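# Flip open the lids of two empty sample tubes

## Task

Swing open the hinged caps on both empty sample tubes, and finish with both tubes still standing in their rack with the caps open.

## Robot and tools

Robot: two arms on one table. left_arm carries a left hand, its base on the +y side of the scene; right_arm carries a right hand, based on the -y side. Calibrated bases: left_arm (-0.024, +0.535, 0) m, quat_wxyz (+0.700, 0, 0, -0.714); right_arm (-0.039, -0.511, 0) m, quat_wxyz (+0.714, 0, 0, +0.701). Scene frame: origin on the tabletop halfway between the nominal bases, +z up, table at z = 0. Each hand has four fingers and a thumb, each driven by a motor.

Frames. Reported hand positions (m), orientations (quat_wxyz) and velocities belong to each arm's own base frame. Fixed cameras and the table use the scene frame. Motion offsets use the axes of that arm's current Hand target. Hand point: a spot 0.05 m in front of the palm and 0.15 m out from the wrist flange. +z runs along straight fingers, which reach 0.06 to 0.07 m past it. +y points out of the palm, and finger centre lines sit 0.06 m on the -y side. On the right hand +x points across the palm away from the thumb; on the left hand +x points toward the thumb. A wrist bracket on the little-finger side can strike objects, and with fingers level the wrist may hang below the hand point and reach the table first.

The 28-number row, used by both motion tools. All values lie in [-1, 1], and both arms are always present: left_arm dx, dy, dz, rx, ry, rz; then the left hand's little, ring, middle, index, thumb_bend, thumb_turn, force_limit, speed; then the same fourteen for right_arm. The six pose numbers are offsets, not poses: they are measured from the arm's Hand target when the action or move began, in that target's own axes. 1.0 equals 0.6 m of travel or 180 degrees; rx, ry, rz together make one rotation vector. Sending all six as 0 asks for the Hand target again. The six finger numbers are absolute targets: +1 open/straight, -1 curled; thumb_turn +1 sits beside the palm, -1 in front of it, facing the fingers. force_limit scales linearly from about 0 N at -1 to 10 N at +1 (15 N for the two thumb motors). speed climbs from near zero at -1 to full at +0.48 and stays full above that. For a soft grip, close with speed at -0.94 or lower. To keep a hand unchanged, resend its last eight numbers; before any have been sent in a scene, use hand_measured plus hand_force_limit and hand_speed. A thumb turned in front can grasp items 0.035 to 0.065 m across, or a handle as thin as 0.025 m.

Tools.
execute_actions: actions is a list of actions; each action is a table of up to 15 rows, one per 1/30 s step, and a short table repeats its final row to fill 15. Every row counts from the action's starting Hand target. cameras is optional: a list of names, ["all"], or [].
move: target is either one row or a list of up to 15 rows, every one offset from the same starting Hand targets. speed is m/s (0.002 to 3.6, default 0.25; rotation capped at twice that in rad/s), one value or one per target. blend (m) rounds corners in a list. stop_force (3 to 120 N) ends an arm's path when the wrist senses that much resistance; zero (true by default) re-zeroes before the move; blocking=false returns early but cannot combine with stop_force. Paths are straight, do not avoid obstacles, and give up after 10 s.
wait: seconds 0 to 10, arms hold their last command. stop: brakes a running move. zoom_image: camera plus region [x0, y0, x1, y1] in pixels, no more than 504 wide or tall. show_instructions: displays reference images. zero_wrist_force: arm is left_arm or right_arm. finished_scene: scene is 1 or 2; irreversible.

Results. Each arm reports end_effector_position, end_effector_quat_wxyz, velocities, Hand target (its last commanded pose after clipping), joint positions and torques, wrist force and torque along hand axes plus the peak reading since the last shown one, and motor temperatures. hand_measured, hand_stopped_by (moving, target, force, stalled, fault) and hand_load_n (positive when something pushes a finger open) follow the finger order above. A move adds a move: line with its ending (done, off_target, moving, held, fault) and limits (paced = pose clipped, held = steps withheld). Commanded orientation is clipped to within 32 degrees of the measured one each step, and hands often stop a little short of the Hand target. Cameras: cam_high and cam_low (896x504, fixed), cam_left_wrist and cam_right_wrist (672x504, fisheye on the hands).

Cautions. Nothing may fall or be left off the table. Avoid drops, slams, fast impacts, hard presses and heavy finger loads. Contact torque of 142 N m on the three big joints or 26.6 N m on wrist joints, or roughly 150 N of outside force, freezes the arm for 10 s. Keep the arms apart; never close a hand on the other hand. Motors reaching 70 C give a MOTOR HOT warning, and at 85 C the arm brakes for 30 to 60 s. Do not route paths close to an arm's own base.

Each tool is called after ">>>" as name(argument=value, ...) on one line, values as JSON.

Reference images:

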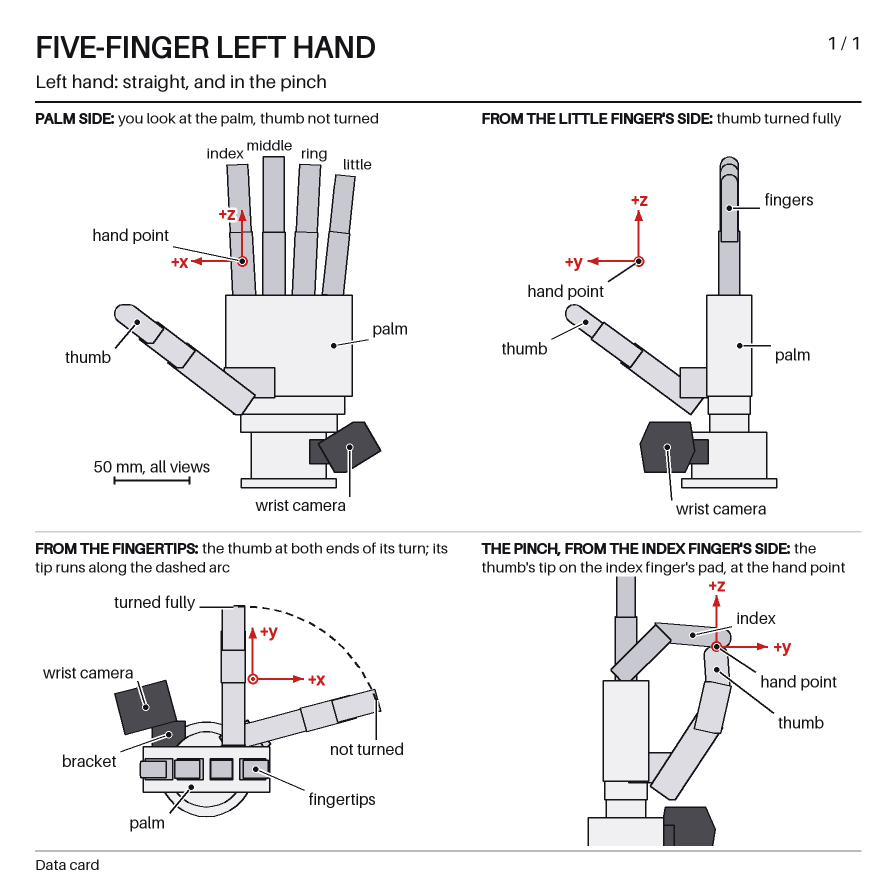

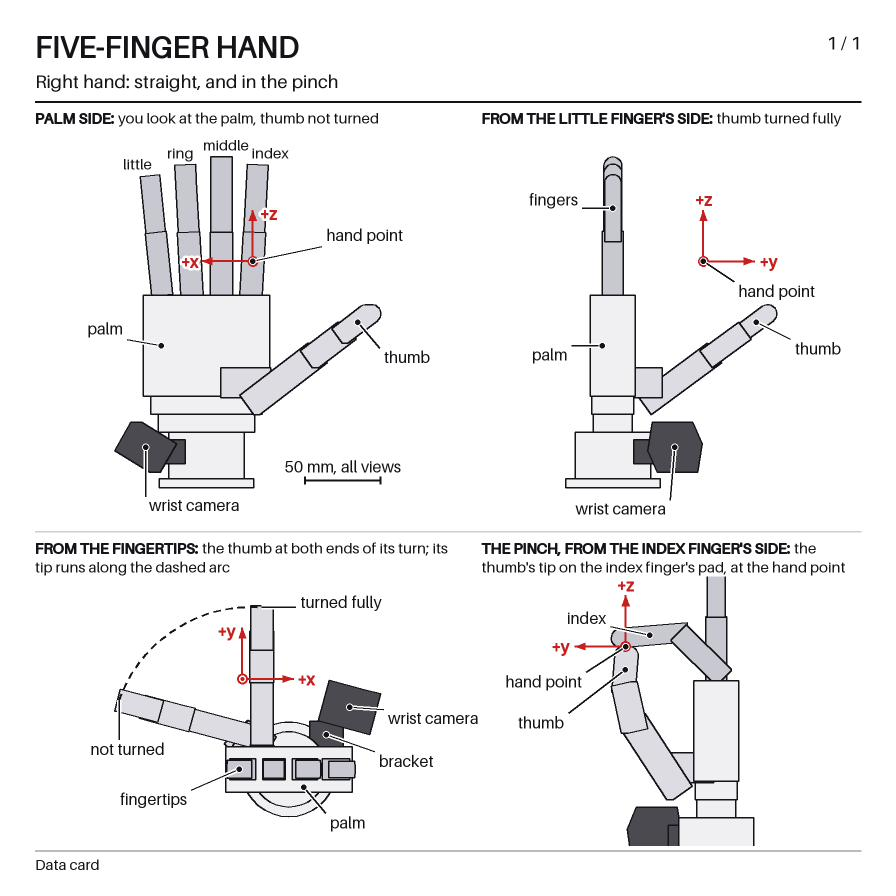

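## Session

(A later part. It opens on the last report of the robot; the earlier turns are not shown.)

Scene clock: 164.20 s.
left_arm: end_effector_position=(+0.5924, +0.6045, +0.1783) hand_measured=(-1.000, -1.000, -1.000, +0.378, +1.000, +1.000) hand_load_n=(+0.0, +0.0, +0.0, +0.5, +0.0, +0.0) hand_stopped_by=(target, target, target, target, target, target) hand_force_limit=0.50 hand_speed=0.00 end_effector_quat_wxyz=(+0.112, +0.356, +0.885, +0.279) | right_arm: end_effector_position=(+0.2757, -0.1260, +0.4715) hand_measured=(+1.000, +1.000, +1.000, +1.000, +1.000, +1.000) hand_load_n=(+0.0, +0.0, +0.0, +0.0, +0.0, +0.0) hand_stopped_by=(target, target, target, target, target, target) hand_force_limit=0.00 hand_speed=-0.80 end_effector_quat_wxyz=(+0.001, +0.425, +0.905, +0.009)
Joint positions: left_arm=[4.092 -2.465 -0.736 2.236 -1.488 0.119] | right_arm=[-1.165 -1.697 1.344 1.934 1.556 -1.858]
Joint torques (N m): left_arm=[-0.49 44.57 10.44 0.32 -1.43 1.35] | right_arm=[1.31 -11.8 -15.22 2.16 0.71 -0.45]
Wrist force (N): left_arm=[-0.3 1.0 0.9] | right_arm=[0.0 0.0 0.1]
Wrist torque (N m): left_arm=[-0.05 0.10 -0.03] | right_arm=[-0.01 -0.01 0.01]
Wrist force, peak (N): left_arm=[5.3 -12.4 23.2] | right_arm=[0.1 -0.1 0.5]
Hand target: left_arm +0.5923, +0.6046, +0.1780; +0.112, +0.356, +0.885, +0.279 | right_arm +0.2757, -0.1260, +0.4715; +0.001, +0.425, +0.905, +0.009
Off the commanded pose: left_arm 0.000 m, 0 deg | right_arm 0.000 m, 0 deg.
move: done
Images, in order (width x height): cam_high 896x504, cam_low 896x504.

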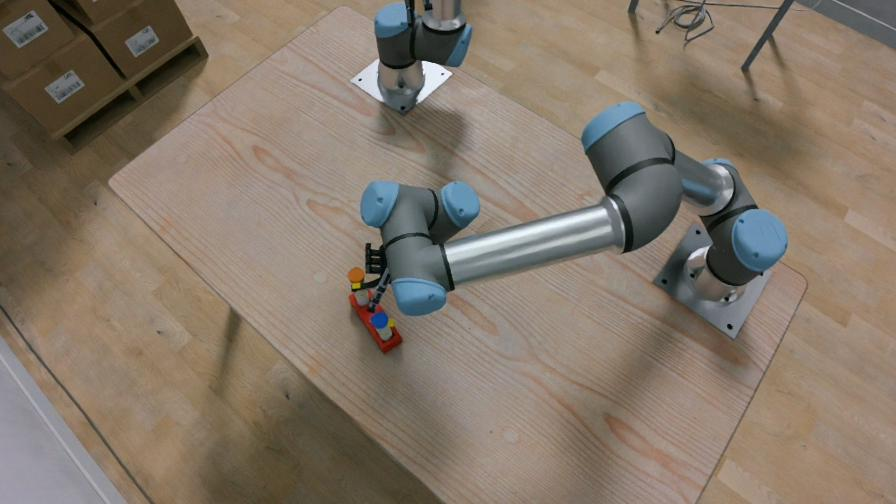

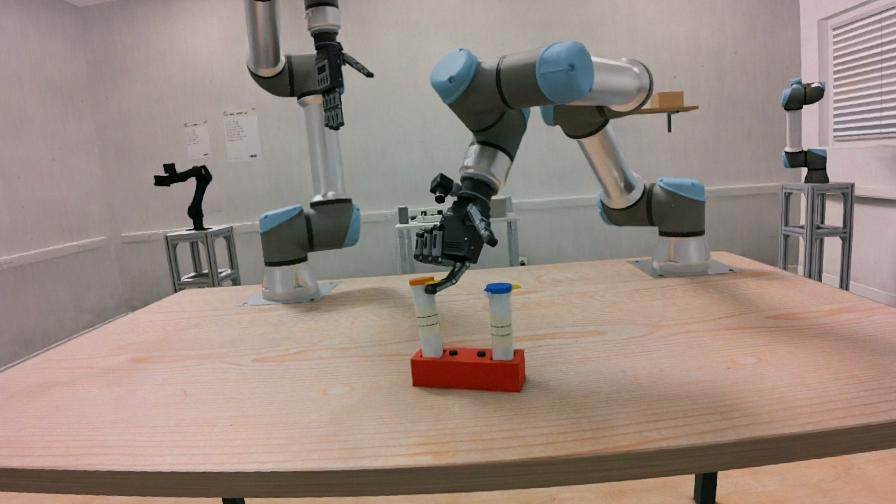

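>>> wait(seconds=0.1, cameras=["cam_left_wrist", "cam_low", "cam_right_wrist"])

>>> zoom_image(camera="cam_low", region=[395, 260, 465, 330])

>>> zoom_image(camera="cam_left_wrist", region=[200, 50, 450, 300])

>>> zoom_image(camera="cam_right_wrist", region=[110, 300, 240, 430])

Scene clock: 173.50 s.
left_arm: end_effector_position=(+0.5923, +0.6046, +0.1780) hand_measured=(-1.000, -1.000, -1.000, +0.378, +1.000, +1.000) hand_load_n=(+0.0, +0.0, +0.0, +0.0, +0.0, +0.0) hand_stopped_by=(target, target, target, target, target, target) hand_force_limit=0.50 hand_speed=0.00 end_effector_quat_wxyz=(+0.112, +0.356, +0.885, +0.279) | right_arm: end_effector_position=(+0.2757, -0.1260, +0.4715) hand_measured=(+1.000, +1.000, +1.000, +1.000, +1.000, +1.000) hand_load_n=(+0.0, +0.0, +0.0, +0.0, -0.5, +0.0) hand_stopped_by=(target, target, target, target, target, target) hand_force_limit=0.00 hand_speed=-0.80 end_effector_quat_wxyz=(+0.001, +0.425, +0.905, +0.009)
Joint positions: left_arm=[4.092 -2.465 -0.736 2.237 -1.488 0.119] | right_arm=[-1.165 -1.697 1.344 1.934 1.556 -1.858]
Joint torques (N m): left_arm=[10.25 43.28 10.37 0.24 -1.69 1.27] | right_arm=[0.73 -13.42 -16.13 2.29 0.57 -0.49]
Wrist force (N): left_arm=[-0.5 1.1 0.7] | right_arm=[0.1 -0.1 0.2]
Wrist torque (N m): left_arm=[-0.04 0.12 -0.04] | right_arm=[-0.02 -0.02 0.00]
Wrist force, peak (N): left_arm=[-0.4 1.6 0.6] | right_arm=[-0.4 -0.2 0.1]
Hand target: left_arm +0.5923, +0.6046, +0.1780; +0.112, +0.356, +0.885, +0.279 | right_arm +0.2757, -0.1260, +0.4715; +0.001, +0.425, +0.905, +0.009
Off the commanded pose: left_arm 0.000 m, 0 deg | right_arm 0.000 m, 0 deg.
wait: 0.10 s; at rest from the start
camera_calibration:
cam_left_wrist: T_world_to_cam=[[-0.749528, -0.350175, -0.56177, 0.756861], [-0.655199, 0.513522, 0.554084, -0.0234599], [0.0944551, 0.783372, -0.614334, -0.304833], [0, 0, 0, 1]] pos_world=[0.580711, 0.515879, 0.250911]
cam_right_wrist: T_world_to_cam=[[0.602641, 0.796204, 0.0536907, -0.0951066], [0.676571, -0.545451, 0.494707, -0.489513], [0.423174, -0.261805, -0.8674, 0.372822], [0, 0, 0, 1]] pos_world=[0.230737, -0.0936744, 0.570658]
Images, in order (width x height): cam_low 896x504, cam_left_wrist 672x504, cam_right_wrist 672x504.

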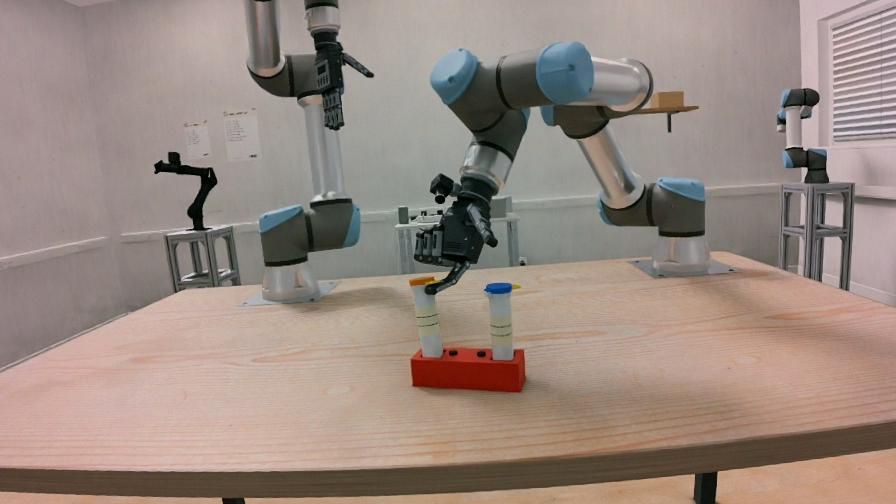

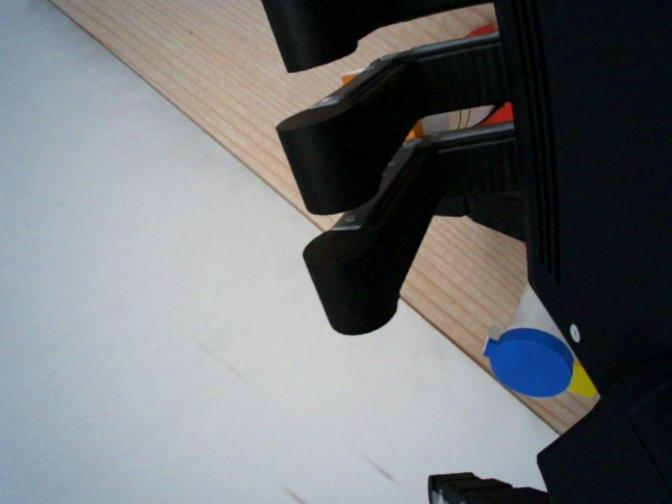

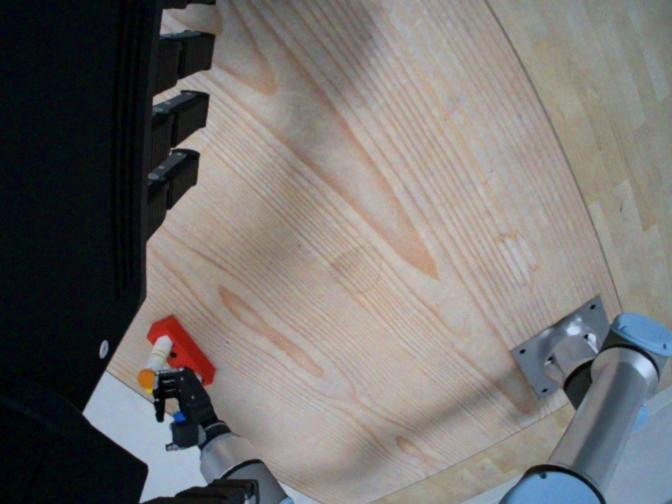

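Scaled by 7.200.

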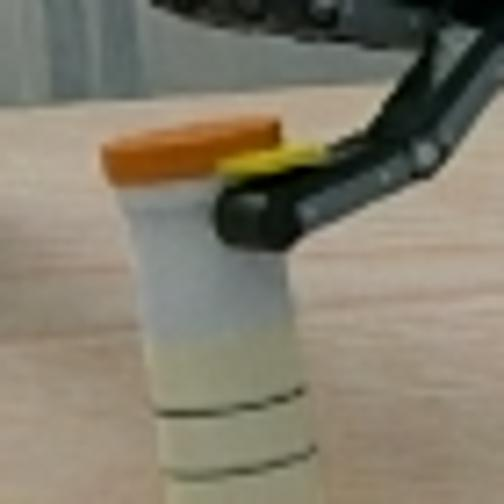

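Scaled by 2.016 from the camera's 672x504 image, which has a finer 960x720 frame.

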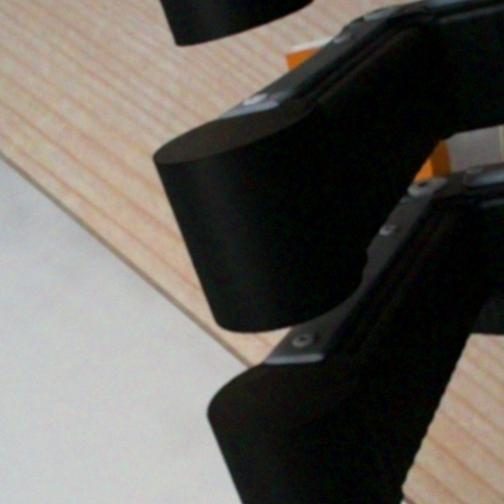

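Scaled by 3.877 from the camera's 672x504 image, which has a finer 960x720 frame.

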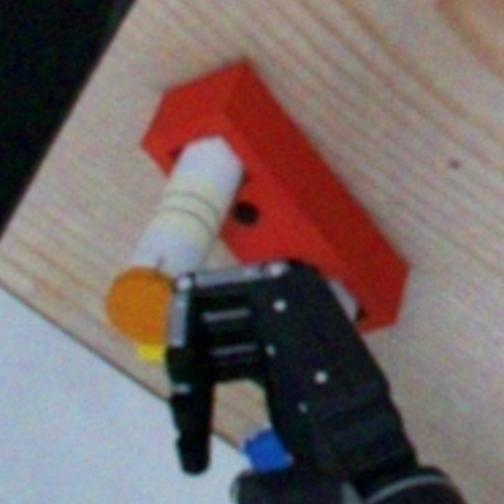

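>>> move(target=[[0.0075, -0.0029, 0.0041, 0, 0, 0, -1, -1, -1, 0.378, 1, 1, 0.5, 0.0, 0, 0, 0, 0, 0, 0, 1, 1, 1, 1, 1, 1, 0, -0.8]], speed=0.03, cameras=["cam_low", "cam_high"])

>>> zoom_image(camera="cam_low", region=[395, 260, 465, 330])

>>> zoom_image(camera="cam_high", region=[320, 250, 400, 330])

Scene clock: 204.87 s.
left_arm: end_effector_position=(+0.5890, +0.6077, +0.1749) hand_measured=(-1.000, -1.000, -1.000, +0.378, +1.000, +1.000) hand_load_n=(+0.0, +0.0, +0.0, +0.0, +0.0, +0.0) hand_stopped_by=(target, target, target, target, target, target) hand_force_limit=0.50 hand_speed=0.00 end_effector_quat_wxyz=(+0.112, +0.356, +0.885, +0.279) | right_arm: end_effector_position=(+0.2757, -0.1260, +0.4715) hand_measured=(+1.000, +1.000, +1.000, +1.000, +1.000, +1.000) hand_load_n=(+0.0, +0.0, +0.0, +0.0, +0.0, +0.0) hand_stopped_by=(target, target, target, target, target, target) hand_force_limit=0.00 hand_speed=-0.80 end_effector_quat_wxyz=(+0.001, +0.425, +0.905, +0.009)
Joint positions: left_arm=[4.099 -2.465 -0.744 2.244 -1.484 0.125] | right_arm=[-1.165 -1.697 1.344 1.934 1.556 -1.858]
Joint torques (N m): left_arm=[1.04 63.54 18.83 -0.85 1.1 0.29] | right_arm=[0.54 -11.21 -16.45 2.26 0.68 -0.62]
Wrist force (N): left_arm=[-0.4 1.3 0.6] | right_arm=[0.1 -0.1 0.2]
Wrist torque (N m): left_arm=[0.00 0.11 -0.19] | right_arm=[-0.02 -0.02 0.00]
Wrist force, peak (N): left_arm=[-0.5 1.5 0.7] | right_arm=[0.3 -0.1 0.4]
Hand target: left_arm +0.5890, +0.6077, +0.1750; +0.112, +0.356, +0.885, +0.279 | right_arm +0.2757, -0.1260, +0.4715; +0.001, +0.425, +0.905, +0.009
Off the commanded pose: left_arm 0.000 m, 0 deg | right_arm 0.000 m, 0 deg.
move: done
Images, in order (width x height): cam_high 896x504, cam_low 896x504.

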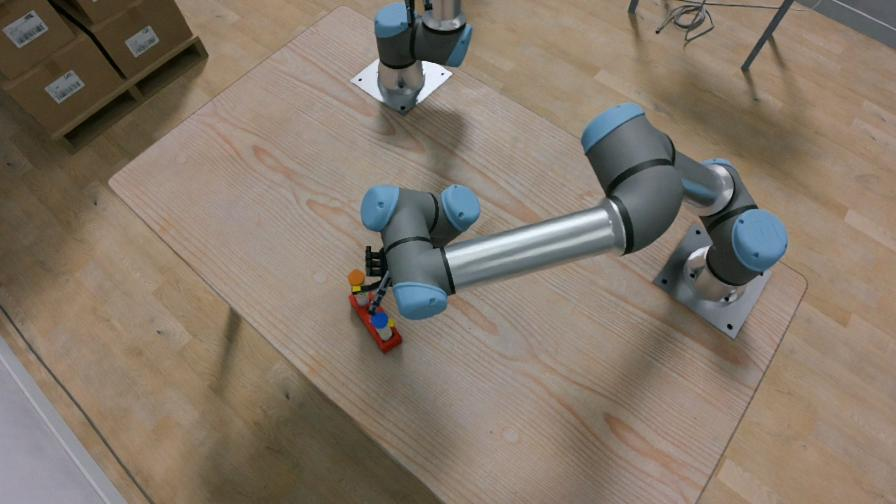

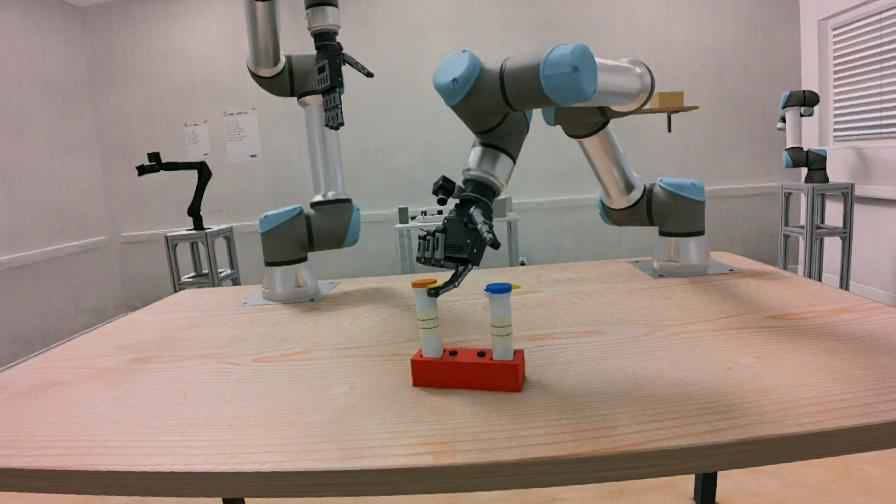

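Scaled by 7.200.

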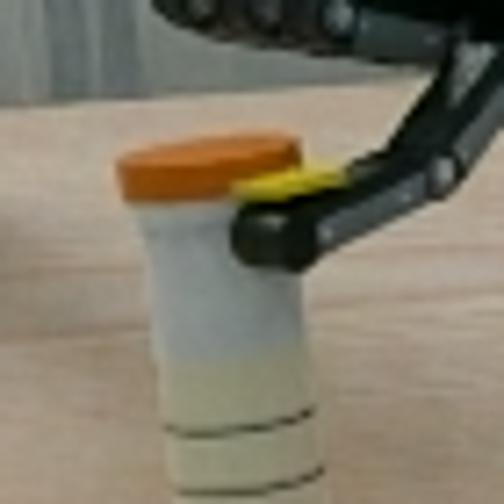

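Scaled by 6.300.

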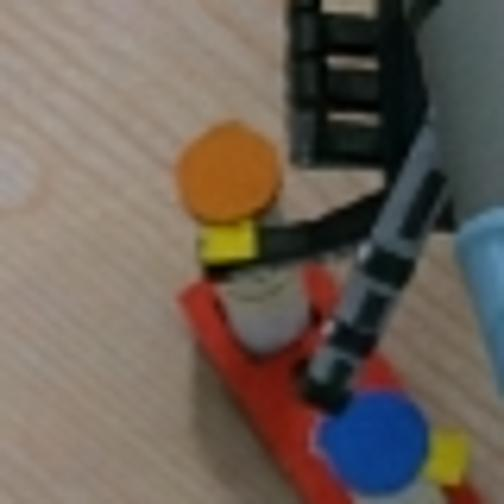

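>>> move(target=[[0.005, -0.0048, 0.0068, 0, 0, 0, -1, -1, -1, 0.378, 1, 1, 0.5, 0.0, 0, 0, 0, 0, 0, 0, 1, 1, 1, 1, 1, 1, 0, -0.8], [0.005, -0.0048, 0.0068, 0, 0, 0, -1, -1, -1, 0.22, 1, 1, 0.5, -0.5, 0, 0, 0, 0, 0, 0, 1, 1, 1, 1, 1, 1, 0, -0.8]], speed=0.03, cameras=["cam_low", "cam_high"])

>>> zoom_image(camera="cam_low", region=[395, 260, 465, 330])

>>> zoom_image(camera="cam_high", region=[320, 250, 400, 330])

Scene clock: 216.07 s.
left_arm: end_effector_position=(+0.5868, +0.6098, +0.1700) hand_measured=(-1.000, -1.000, -1.000, +0.220, +1.000, +1.000) hand_load_n=(+0.5, +0.0, +0.0, +0.5, +0.0, +0.0) hand_stopped_by=(target, target, target, target, target, target) hand_force_limit=0.50 hand_speed=-0.50 end_effector_quat_wxyz=(+0.112, +0.356, +0.885, +0.279) | right_arm: end_effector_position=(+0.2757, -0.1260, +0.4715) hand_measured=(+1.000, +1.000, +1.000, +1.000, +1.000, +1.000) hand_load_n=(+0.0, +0.0, +0.0, +0.0, +0.0, +0.0) hand_stopped_by=(target, target, target, target, target, target) hand_force_limit=0.00 hand_speed=-0.80 end_effector_quat_wxyz=(+0.001, +0.425, +0.905, +0.009)
Joint positions: left_arm=[4.104 -2.466 -0.756 2.256 -1.482 0.129] | right_arm=[-1.165 -1.697 1.344 1.934 1.556 -1.858]
Joint torques (N m): left_arm=[-6.59 46.03 29.95 -2.94 -0.65 -1.04] | right_arm=[0.94 -12.31 -16.3 2.21 0.72 -0.8]
Wrist force (N): left_arm=[-0.5 1.1 0.7] | right_arm=[0.1 0.3 0.2]
Wrist torque (N m): left_arm=[-0.02 0.13 -0.20] | right_arm=[0.03 -0.02 0.01]
Wrist force, peak (N): left_arm=[-0.6 1.5 0.8] | right_arm=[0.2 -0.2 0.3]
Hand target: left_arm +0.5869, +0.6097, +0.1700; +0.112, +0.356, +0.885, +0.279 | right_arm +0.2757, -0.1260, +0.4715; +0.001, +0.425, +0.905, +0.009
Off the commanded pose: left_arm 0.000 m, 0 deg | right_arm 0.000 m, 0 deg.
move: done
Images, in order (width x height): cam_high 896x504, cam_low 896x504.

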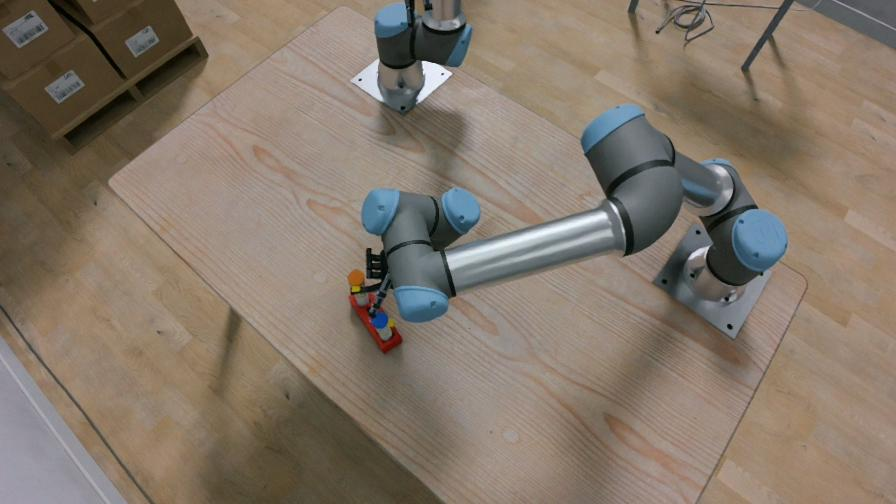

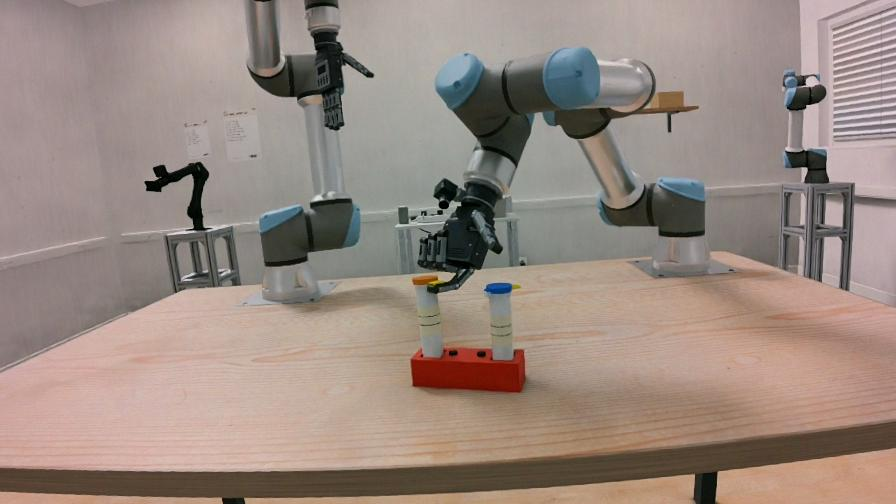

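Scaled by 7.200.

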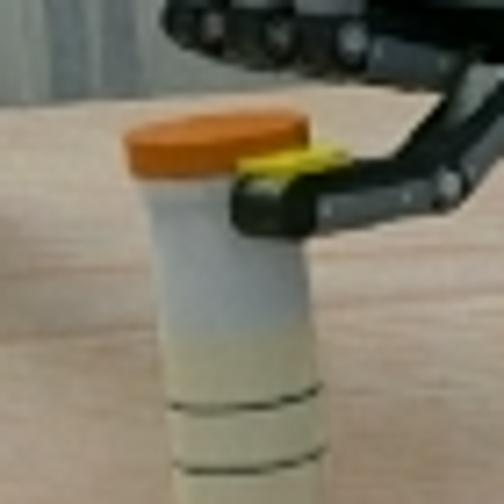

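Scaled by 6.300.

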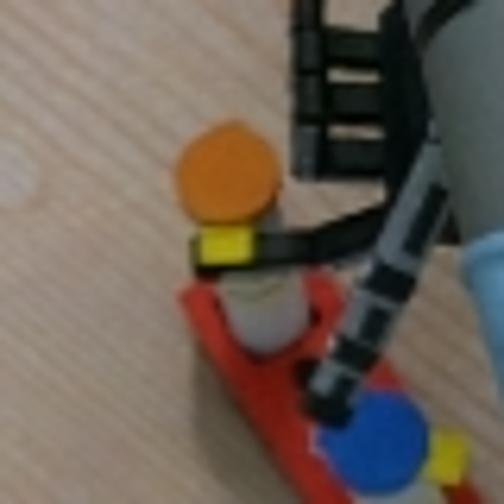

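>>> move(target=[[0.0, -0.0057, 0.0082, 0, 0, 0, -1, -1, -1, 0.22, 1, 1, 0.5, -0.5, 0, 0, 0, 0, 0, 0, 1, 1, 1, 1, 1, 1, 0, -0.8]], speed=0.03, cameras=[])

>>> move(target=[-0.025, 0, 0, 0, 0, 0, -1, -1, -1, 0.22, 1, 1, 0.5, -0.5, 0, 0, 0, 0, 0, 0, 1, 1, 1, 1, 1, 1, 0, -0.8], speed=0.02, stop_force=4, cameras=["cam_low", "cam_high"])

>>> zoom_image(camera="cam_low", region=[395, 260, 465, 330])

>>> zoom_image(camera="cam_high", region=[320, 250, 400, 330])

Scene clock: 229.33 s.
left_arm: end_effector_position=(+0.5869, +0.6098, +0.1639) hand_measured=(-1.000, -1.000, -1.000, +0.220, +1.000, +1.000) hand_load_n=(+0.5, +0.0, +0.0, +0.0, +0.0, +0.0) hand_stopped_by=(target, target, target, target, target, target) hand_force_limit=0.50 hand_speed=-0.50 end_effector_quat_wxyz=(+0.112, +0.356, +0.885, +0.279) | right_arm: end_effector_position=(+0.2757, -0.1260, +0.4715) hand_measured=(+1.000, +1.000, +1.000, +1.000, +1.000, +1.000) hand_load_n=(+0.0, +0.0, +0.0, +0.0, +0.0, +0.0) hand_stopped_by=(target, target, target, target, target, target) hand_force_limit=0.00 hand_speed=-0.80 end_effector_quat_wxyz=(+0.001, +0.425, +0.905, +0.009)
Joint positions: left_arm=[4.104 -2.468 -0.768 2.27 -1.482 0.129] | right_arm=[-1.165 -1.697 1.344 1.934 1.556 -1.858]
Joint torques (N m): left_arm=[-8.3 47.25 21.82 -1.85 -1.46 -1.07] | right_arm=[1.12 -11.73 -16.1 2.39 0.95 -0.86]
Wrist force (N): left_arm=[-0.3 1.1 0.8] | right_arm=[0.0 0.0 0.3]
Wrist torque (N m): left_arm=[-0.04 0.09 -0.18] | right_arm=[-0.03 0.00 0.00]
Wrist force, peak (N): left_arm=[-0.3 1.3 1.0] | right_arm=[0.1 -0.1 0.5]
Hand target: left_arm +0.5869, +0.6098, +0.1640; +0.112, +0.356, +0.885, +0.279 | right_arm +0.2757, -0.1260, +0.4715; +0.001, +0.425, +0.905, +0.009
Off the commanded pose: left_arm 0.000 m, 0 deg | right_arm 0.000 m, 0 deg.
move: done
No camera images: "cameras" was empty.

Scene clock: 230.83 s.
left_arm: end_effector_position=(+0.5908, +0.6060, +0.1640) hand_measured=(-1.000, -1.000, -1.000, +0.220, +1.000, +1.000) hand_load_n=(+0.0, +0.0, +0.0, +0.5, +0.0, +0.0) hand_stopped_by=(target, target, target, target, target, target) hand_force_limit=0.50 hand_speed=-0.50 end_effector_quat_wxyz=(+0.112, +0.356, +0.885, +0.279) | right_arm: end_effector_position=(+0.2757, -0.1260, +0.4715) hand_measured=(+1.000, +1.000, +1.000, +1.000, +1.000, +1.000) hand_load_n=(+0.0, +0.0, +0.0, +0.0, +0.0, +0.0) hand_stopped_by=(target, target, target, target, target, target) hand_force_limit=0.00 hand_speed=-0.80 end_effector_quat_wxyz=(+0.001, +0.425, +0.905, +0.009)
Joint positions: left_arm=[4.095 -2.468 -0.766 2.269 -1.487 0.122] | right_arm=[-1.165 -1.697 1.344 1.934 1.556 -1.858]
Joint torques (N m): left_arm=[9.21 63.19 11 -0.42 0.29 -1.06] | right_arm=[0.6 -12.99 -16.33 2.23 0.94 -0.96]
Wrist force (N): left_arm=[0.7 1.3 0.7] | right_arm=[0.1 -0.2 0.1]
Wrist torque (N m): left_arm=[-0.02 0.12 -0.13] | right_arm=[-0.03 -0.02 0.00]
Wrist force, peak (N): left_arm=[4.4 1.9 -1.4] | right_arm=[0.3 0.2 0.3]
Hand target: left_arm +0.5908, +0.6060, +0.1640; +0.112, +0.356, +0.885, +0.279 (not the last commanded pose) | right_arm +0.2757, -0.1260, +0.4715; +0.001, +0.425, +0.905, +0.009
Off the commanded pose: left_arm 0.010 m, 0 deg | right_arm 0.000 m, 0 deg.
move: contact (left_arm)
Images, in order (width x height): cam_high 896x504, cam_low 896x504.

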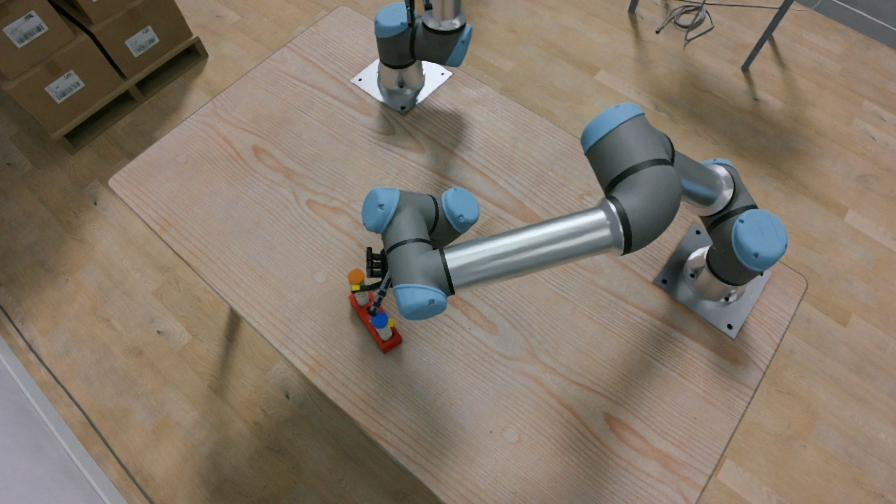

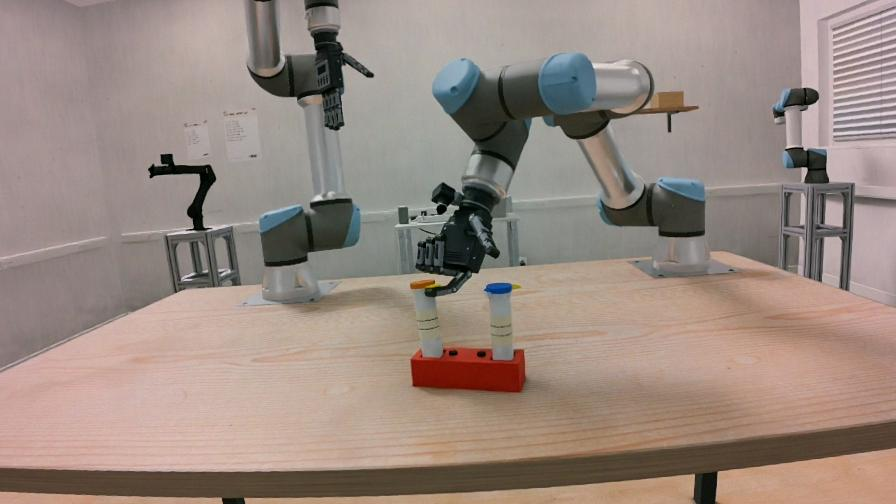

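Scaled by 7.200.

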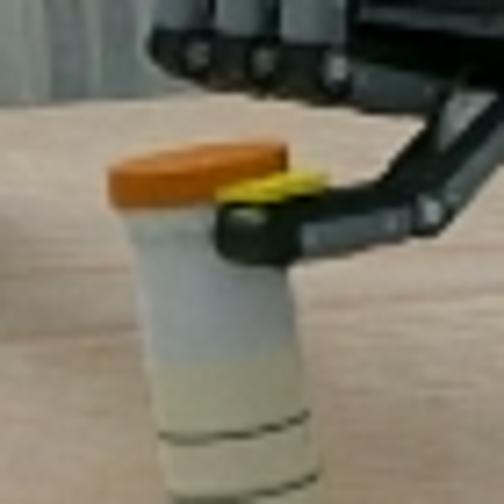

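Scaled by 6.300.

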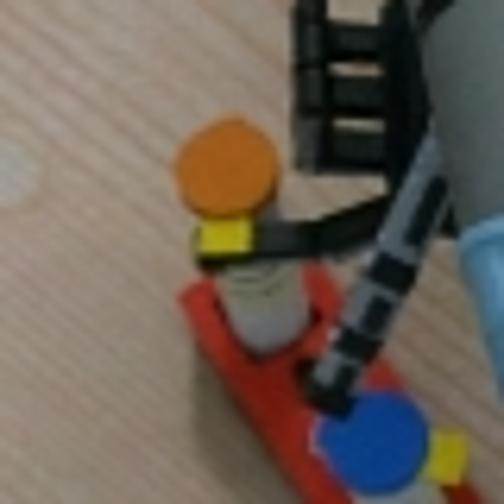

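>>> move(target=[-0.0035, 0, 0, 0, 0, 0, -1, -1, -1, 0.22, 1, 1, 0.5, -0.5, 0, 0, 0, 0, 0, 0, 1, 1, 1, 1, 1, 1, 0, -0.8], speed=0.03, cameras=[])

>>> move(target=[0, 0.0144, -0.0205, 0, 0, 0, -1, -1, -1, 0.22, 1, 1, 0.5, -0.5, 0, 0, 0, 0, 0, 0, 1, 1, 1, 1, 1, 1, 0, -0.8], speed=0.02, stop_force=14, cameras=["cam_low", "cam_high"])

>>> zoom_image(camera="cam_low", region=[395, 240, 485, 330])

>>> zoom_image(camera="cam_high", region=[320, 250, 400, 330])

Scene clock: 240.63 s.
left_arm: end_effector_position=(+0.5923, +0.6046, +0.1640) hand_measured=(-1.000, -1.000, -1.000, +0.220, +1.000, +1.000) hand_load_n=(+0.0, +0.0, +0.5, -1.5, +0.0, +0.0) hand_stopped_by=(target, target, target, target, target, target) hand_force_limit=0.50 hand_speed=-0.50 end_effector_quat_wxyz=(+0.112, +0.356, +0.885, +0.279) | right_arm: end_effector_position=(+0.2757, -0.1260, +0.4715) hand_measured=(+1.000, +1.000, +1.000, +1.000, +1.000, +1.000) hand_load_n=(+0.0, +0.0, +0.0, +0.0, +0.0, +0.0) hand_stopped_by=(target, target, target, target, target, target) hand_force_limit=0.00 hand_speed=-0.80 end_effector_quat_wxyz=(+0.001, +0.425, +0.905, +0.009)
Joint positions: left_arm=[4.092 -2.469 -0.765 2.269 -1.488 0.119] | right_arm=[-1.165 -1.697 1.344 1.934 1.556 -1.858]
Joint torques (N m): left_arm=[-13.22 43.08 30.75 -3.15 1.64 -0.29] | right_arm=[0.73 -11.86 -16.68 2.26 1.08 -0.96]
Wrist force (N): left_arm=[9.3 0.9 -1.1] | right_arm=[0.0 0.0 0.1]
Wrist torque (N m): left_arm=[-0.02 0.27 0.14] | right_arm=[-0.01 0.00 0.00]
Wrist force, peak (N): left_arm=[9.4 0.9 -1.2] | right_arm=[0.2 -0.1 0.4]
Hand target: left_arm +0.5923, +0.6046, +0.1640; +0.112, +0.356, +0.885, +0.279 | right_arm +0.2757, -0.1260, +0.4715; +0.001, +0.425, +0.905, +0.009
Off the commanded pose: left_arm 0.000 m, 0 deg | right_arm 0.000 m, 0 deg.
move: done
No camera images: "cameras" was empty.

Scene clock: 242.73 s.
left_arm: end_effector_position=(+0.5923, +0.6046, +0.1790) hand_measured=(-1.000, -1.000, -1.000, +0.220, +1.000, +1.000) hand_load_n=(+0.0, +0.0, +0.0, -0.5, +0.0, +0.0) hand_stopped_by=(target, target, target, target, target, target) hand_force_limit=0.50 hand_speed=-0.50 end_effector_quat_wxyz=(+0.112, +0.356, +0.885, +0.279) | right_arm: end_effector_position=(+0.2757, -0.1260, +0.4715) hand_measured=(+1.000, +1.000, +1.000, +1.000, +1.000, +1.000) hand_load_n=(+0.0, +0.0, +0.0, +0.0, +0.0, +0.0) hand_stopped_by=(target, target, target, target, target, target) hand_force_limit=0.00 hand_speed=-0.80 end_effector_quat_wxyz=(+0.001, +0.425, +0.905, +0.009)
Joint positions: left_arm=[4.092 -2.465 -0.734 2.234 -1.488 0.119] | right_arm=[-1.165 -1.697 1.344 1.934 1.556 -1.858]
Joint torques (N m): left_arm=[0.2 42.92 10.38 0.13 -1.26 0.25] | right_arm=[0.3 -12.17 -16.52 2.27 0.96 -1.05]
Wrist force (N): left_arm=[0.9 1.4 0.4] | right_arm=[0.1 -0.1 0.2]
Wrist torque (N m): left_arm=[-0.05 0.14 0.00] | right_arm=[-0.03 -0.02 0.00]
Wrist force, peak (N): left_arm=[7.6 -3.0 5.0] | right_arm=[-0.2 -0.2 0.4]
Hand target: left_arm +0.5923, +0.6046, +0.1790; +0.112, +0.356, +0.885, +0.279 | right_arm +0.2757, -0.1260, +0.4715; +0.001, +0.425, +0.905, +0.009
Off the commanded pose: left_arm 0.000 m, 0 deg | right_arm 0.000 m, 0 deg.
move: done
Images, in order (width x height): cam_high 896x504, cam_low 896x504.

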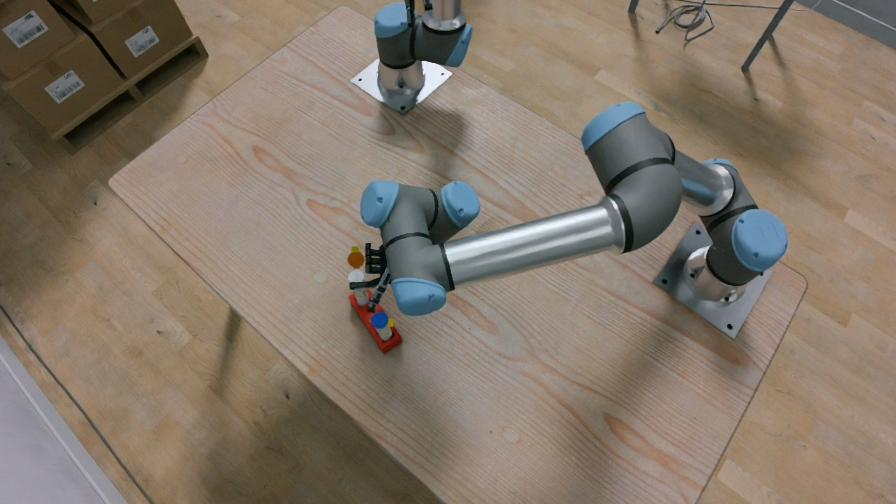

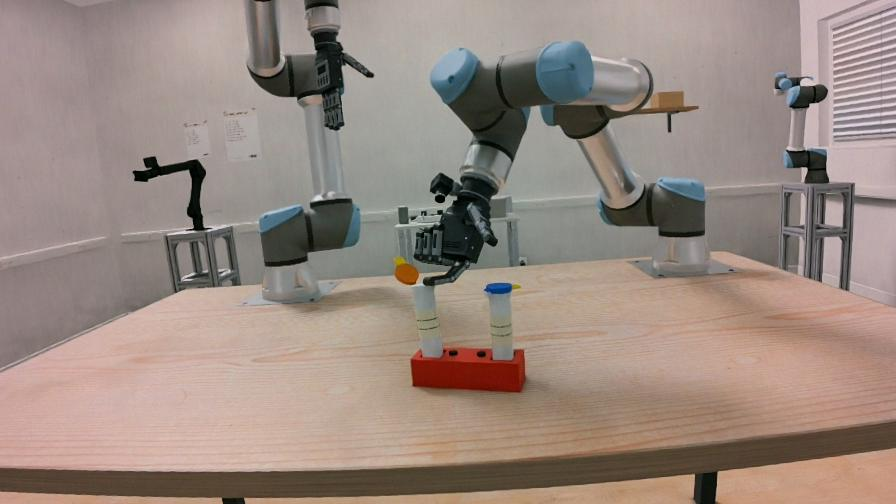

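Scaled by 5.600.

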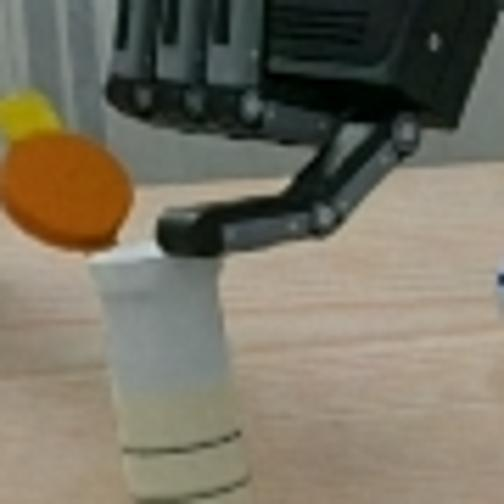

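Scaled by 6.300.

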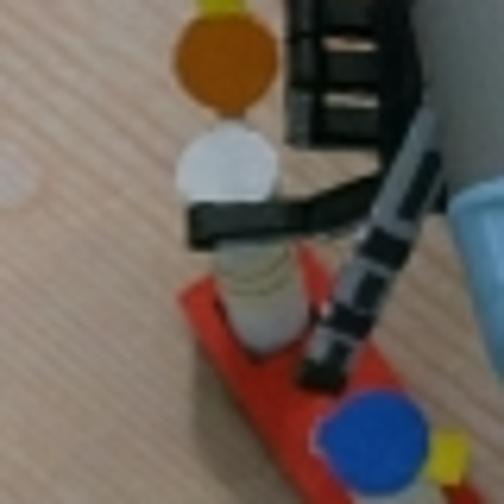

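>>> move(target=[[0.02, 0, 0, 0, 0, 0, -1, -1, -1, 0.22, 1, 1, 0.5, -0.5, 0, 0, 0, 0, 0, 0, 1, 1, 1, 1, 1, 1, 0, -0.8], [0.02, -0.0928, -0.0854, 0, 0, 0, -1, -1, -1, 0.22, 1, 1, 0.5, -0.5, 0, 0, 0, 0, 0, 0, 1, 1, 1, 1, 1, 1, 0, -0.8], [0.0345, -0.1572, -0.0655, 0, 0.1912, -0.2731, -1, -1, -1, 0.22, 1, 1, 0.5, -0.5, 0, 0, 0, 0, 0, 0, 1, 1, 1, 1, 1, 1, 0, -0.8]], speed=[0.03, 0.12, 0.25], cameras=["cam_low", "cam_high", "cam_left_wrist"])

>>> zoom_image(camera="cam_low", region=[390, 240, 550, 400])

>>> zoom_image(camera="cam_high", region=[320, 230, 450, 360])

Scene clock: 289.27 s.
left_arm: end_effector_position=(+0.5083, +0.5469, +0.1571) hand_measured=(-1.000, -1.000, -1.000, +0.220, +1.000, +1.000) hand_load_n=(+0.0, +0.0, +0.0, +0.0, +0.0, +0.0) hand_stopped_by=(target, target, target, target, target, target) hand_force_limit=0.50 hand_speed=-0.50 end_effector_quat_wxyz=(-0.042, -0.134, +0.944, +0.298) | right_arm: end_effector_position=(+0.2757, -0.1260, +0.4715) hand_measured=(+1.000, +1.000, +1.000, +1.000, +1.000, +1.000) hand_load_n=(+0.0, +0.0, +0.0, +0.0, +0.0, +0.0) hand_stopped_by=(target, target, target, target, target, target) hand_force_limit=0.00 hand_speed=-0.80 end_effector_quat_wxyz=(+0.001, +0.425, +0.905, +0.009)
Joint positions: left_arm=[3.893 -2.725 -0.358 1.819 -2.108 -1.017] | right_arm=[-1.165 -1.697 1.344 1.934 1.556 -1.858]
Joint torques (N m): left_arm=[9.45 66.79 14.12 -1.21 0.7 -1.21] | right_arm=[0.39 -12.43 -15.55 2.18 1.21 -1.3]
Wrist force (N): left_arm=[-0.5 1.6 0.2] | right_arm=[0.1 0.0 0.2]
Wrist torque (N m): left_arm=[0.02 0.11 -0.20] | right_arm=[-0.01 -0.02 0.00]
Wrist force, peak (N): left_arm=[-0.4 2.1 1.4] | right_arm=[0.3 -0.2 0.3]
Hand target: left_arm +0.5082, +0.5469, +0.1571; -0.042, -0.134, +0.944, +0.298 | right_arm +0.2757, -0.1260, +0.4715; +0.001, +0.425, +0.905, +0.009
Off the commanded pose: left_arm 0.000 m, 0 deg | right_arm 0.000 m, 0 deg.
move: done
camera_calibration:
cam_left_wrist: T_world_to_cam=[[-0.0714231, -0.824, -0.56207, 0.576417], [-0.772438, -0.310827, 0.55383, 0.473269], [-0.631062, 0.47372, -0.614288, 0.273543], [0, 0, 0, 1]] pos_world=[0.579363, 0.49249, 0.229911]
Images, in order (width x height): cam_high 896x504, cam_low 896x504, cam_left_wrist 672x504.

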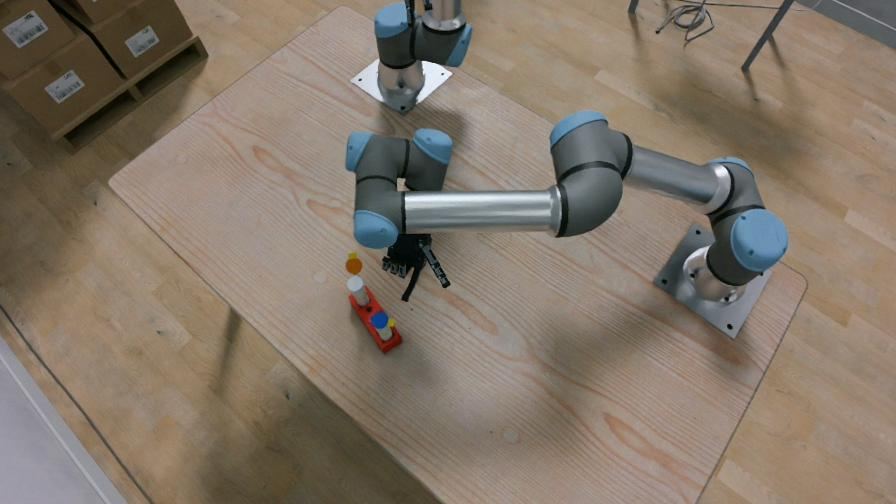

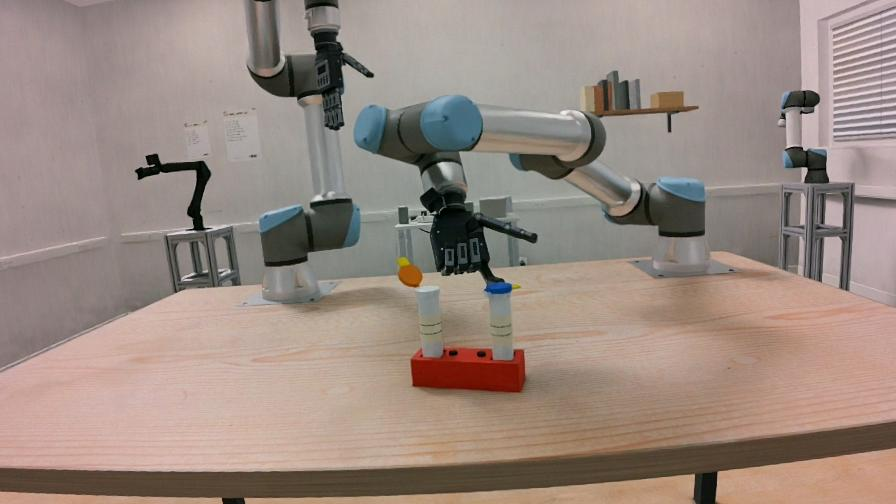

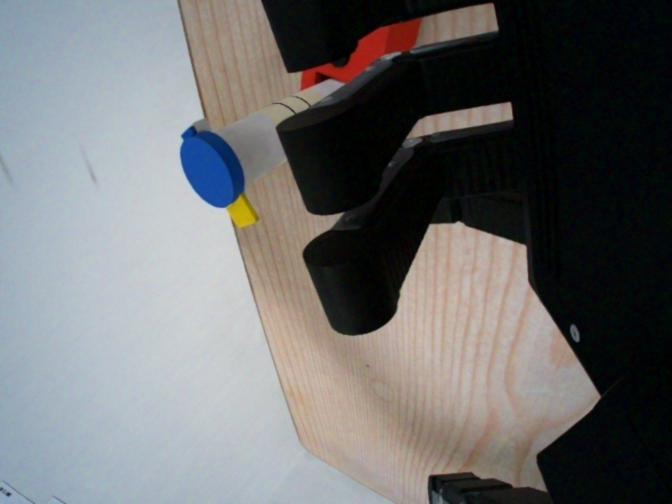

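Scaled by 3.150.

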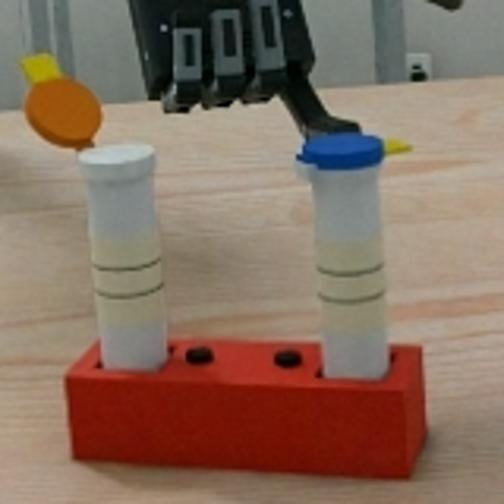

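Scaled by 3.877.

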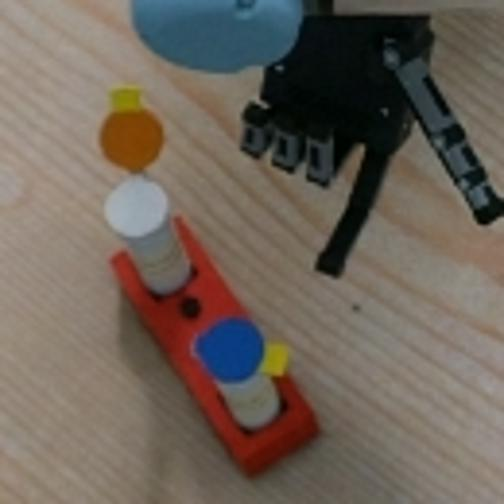

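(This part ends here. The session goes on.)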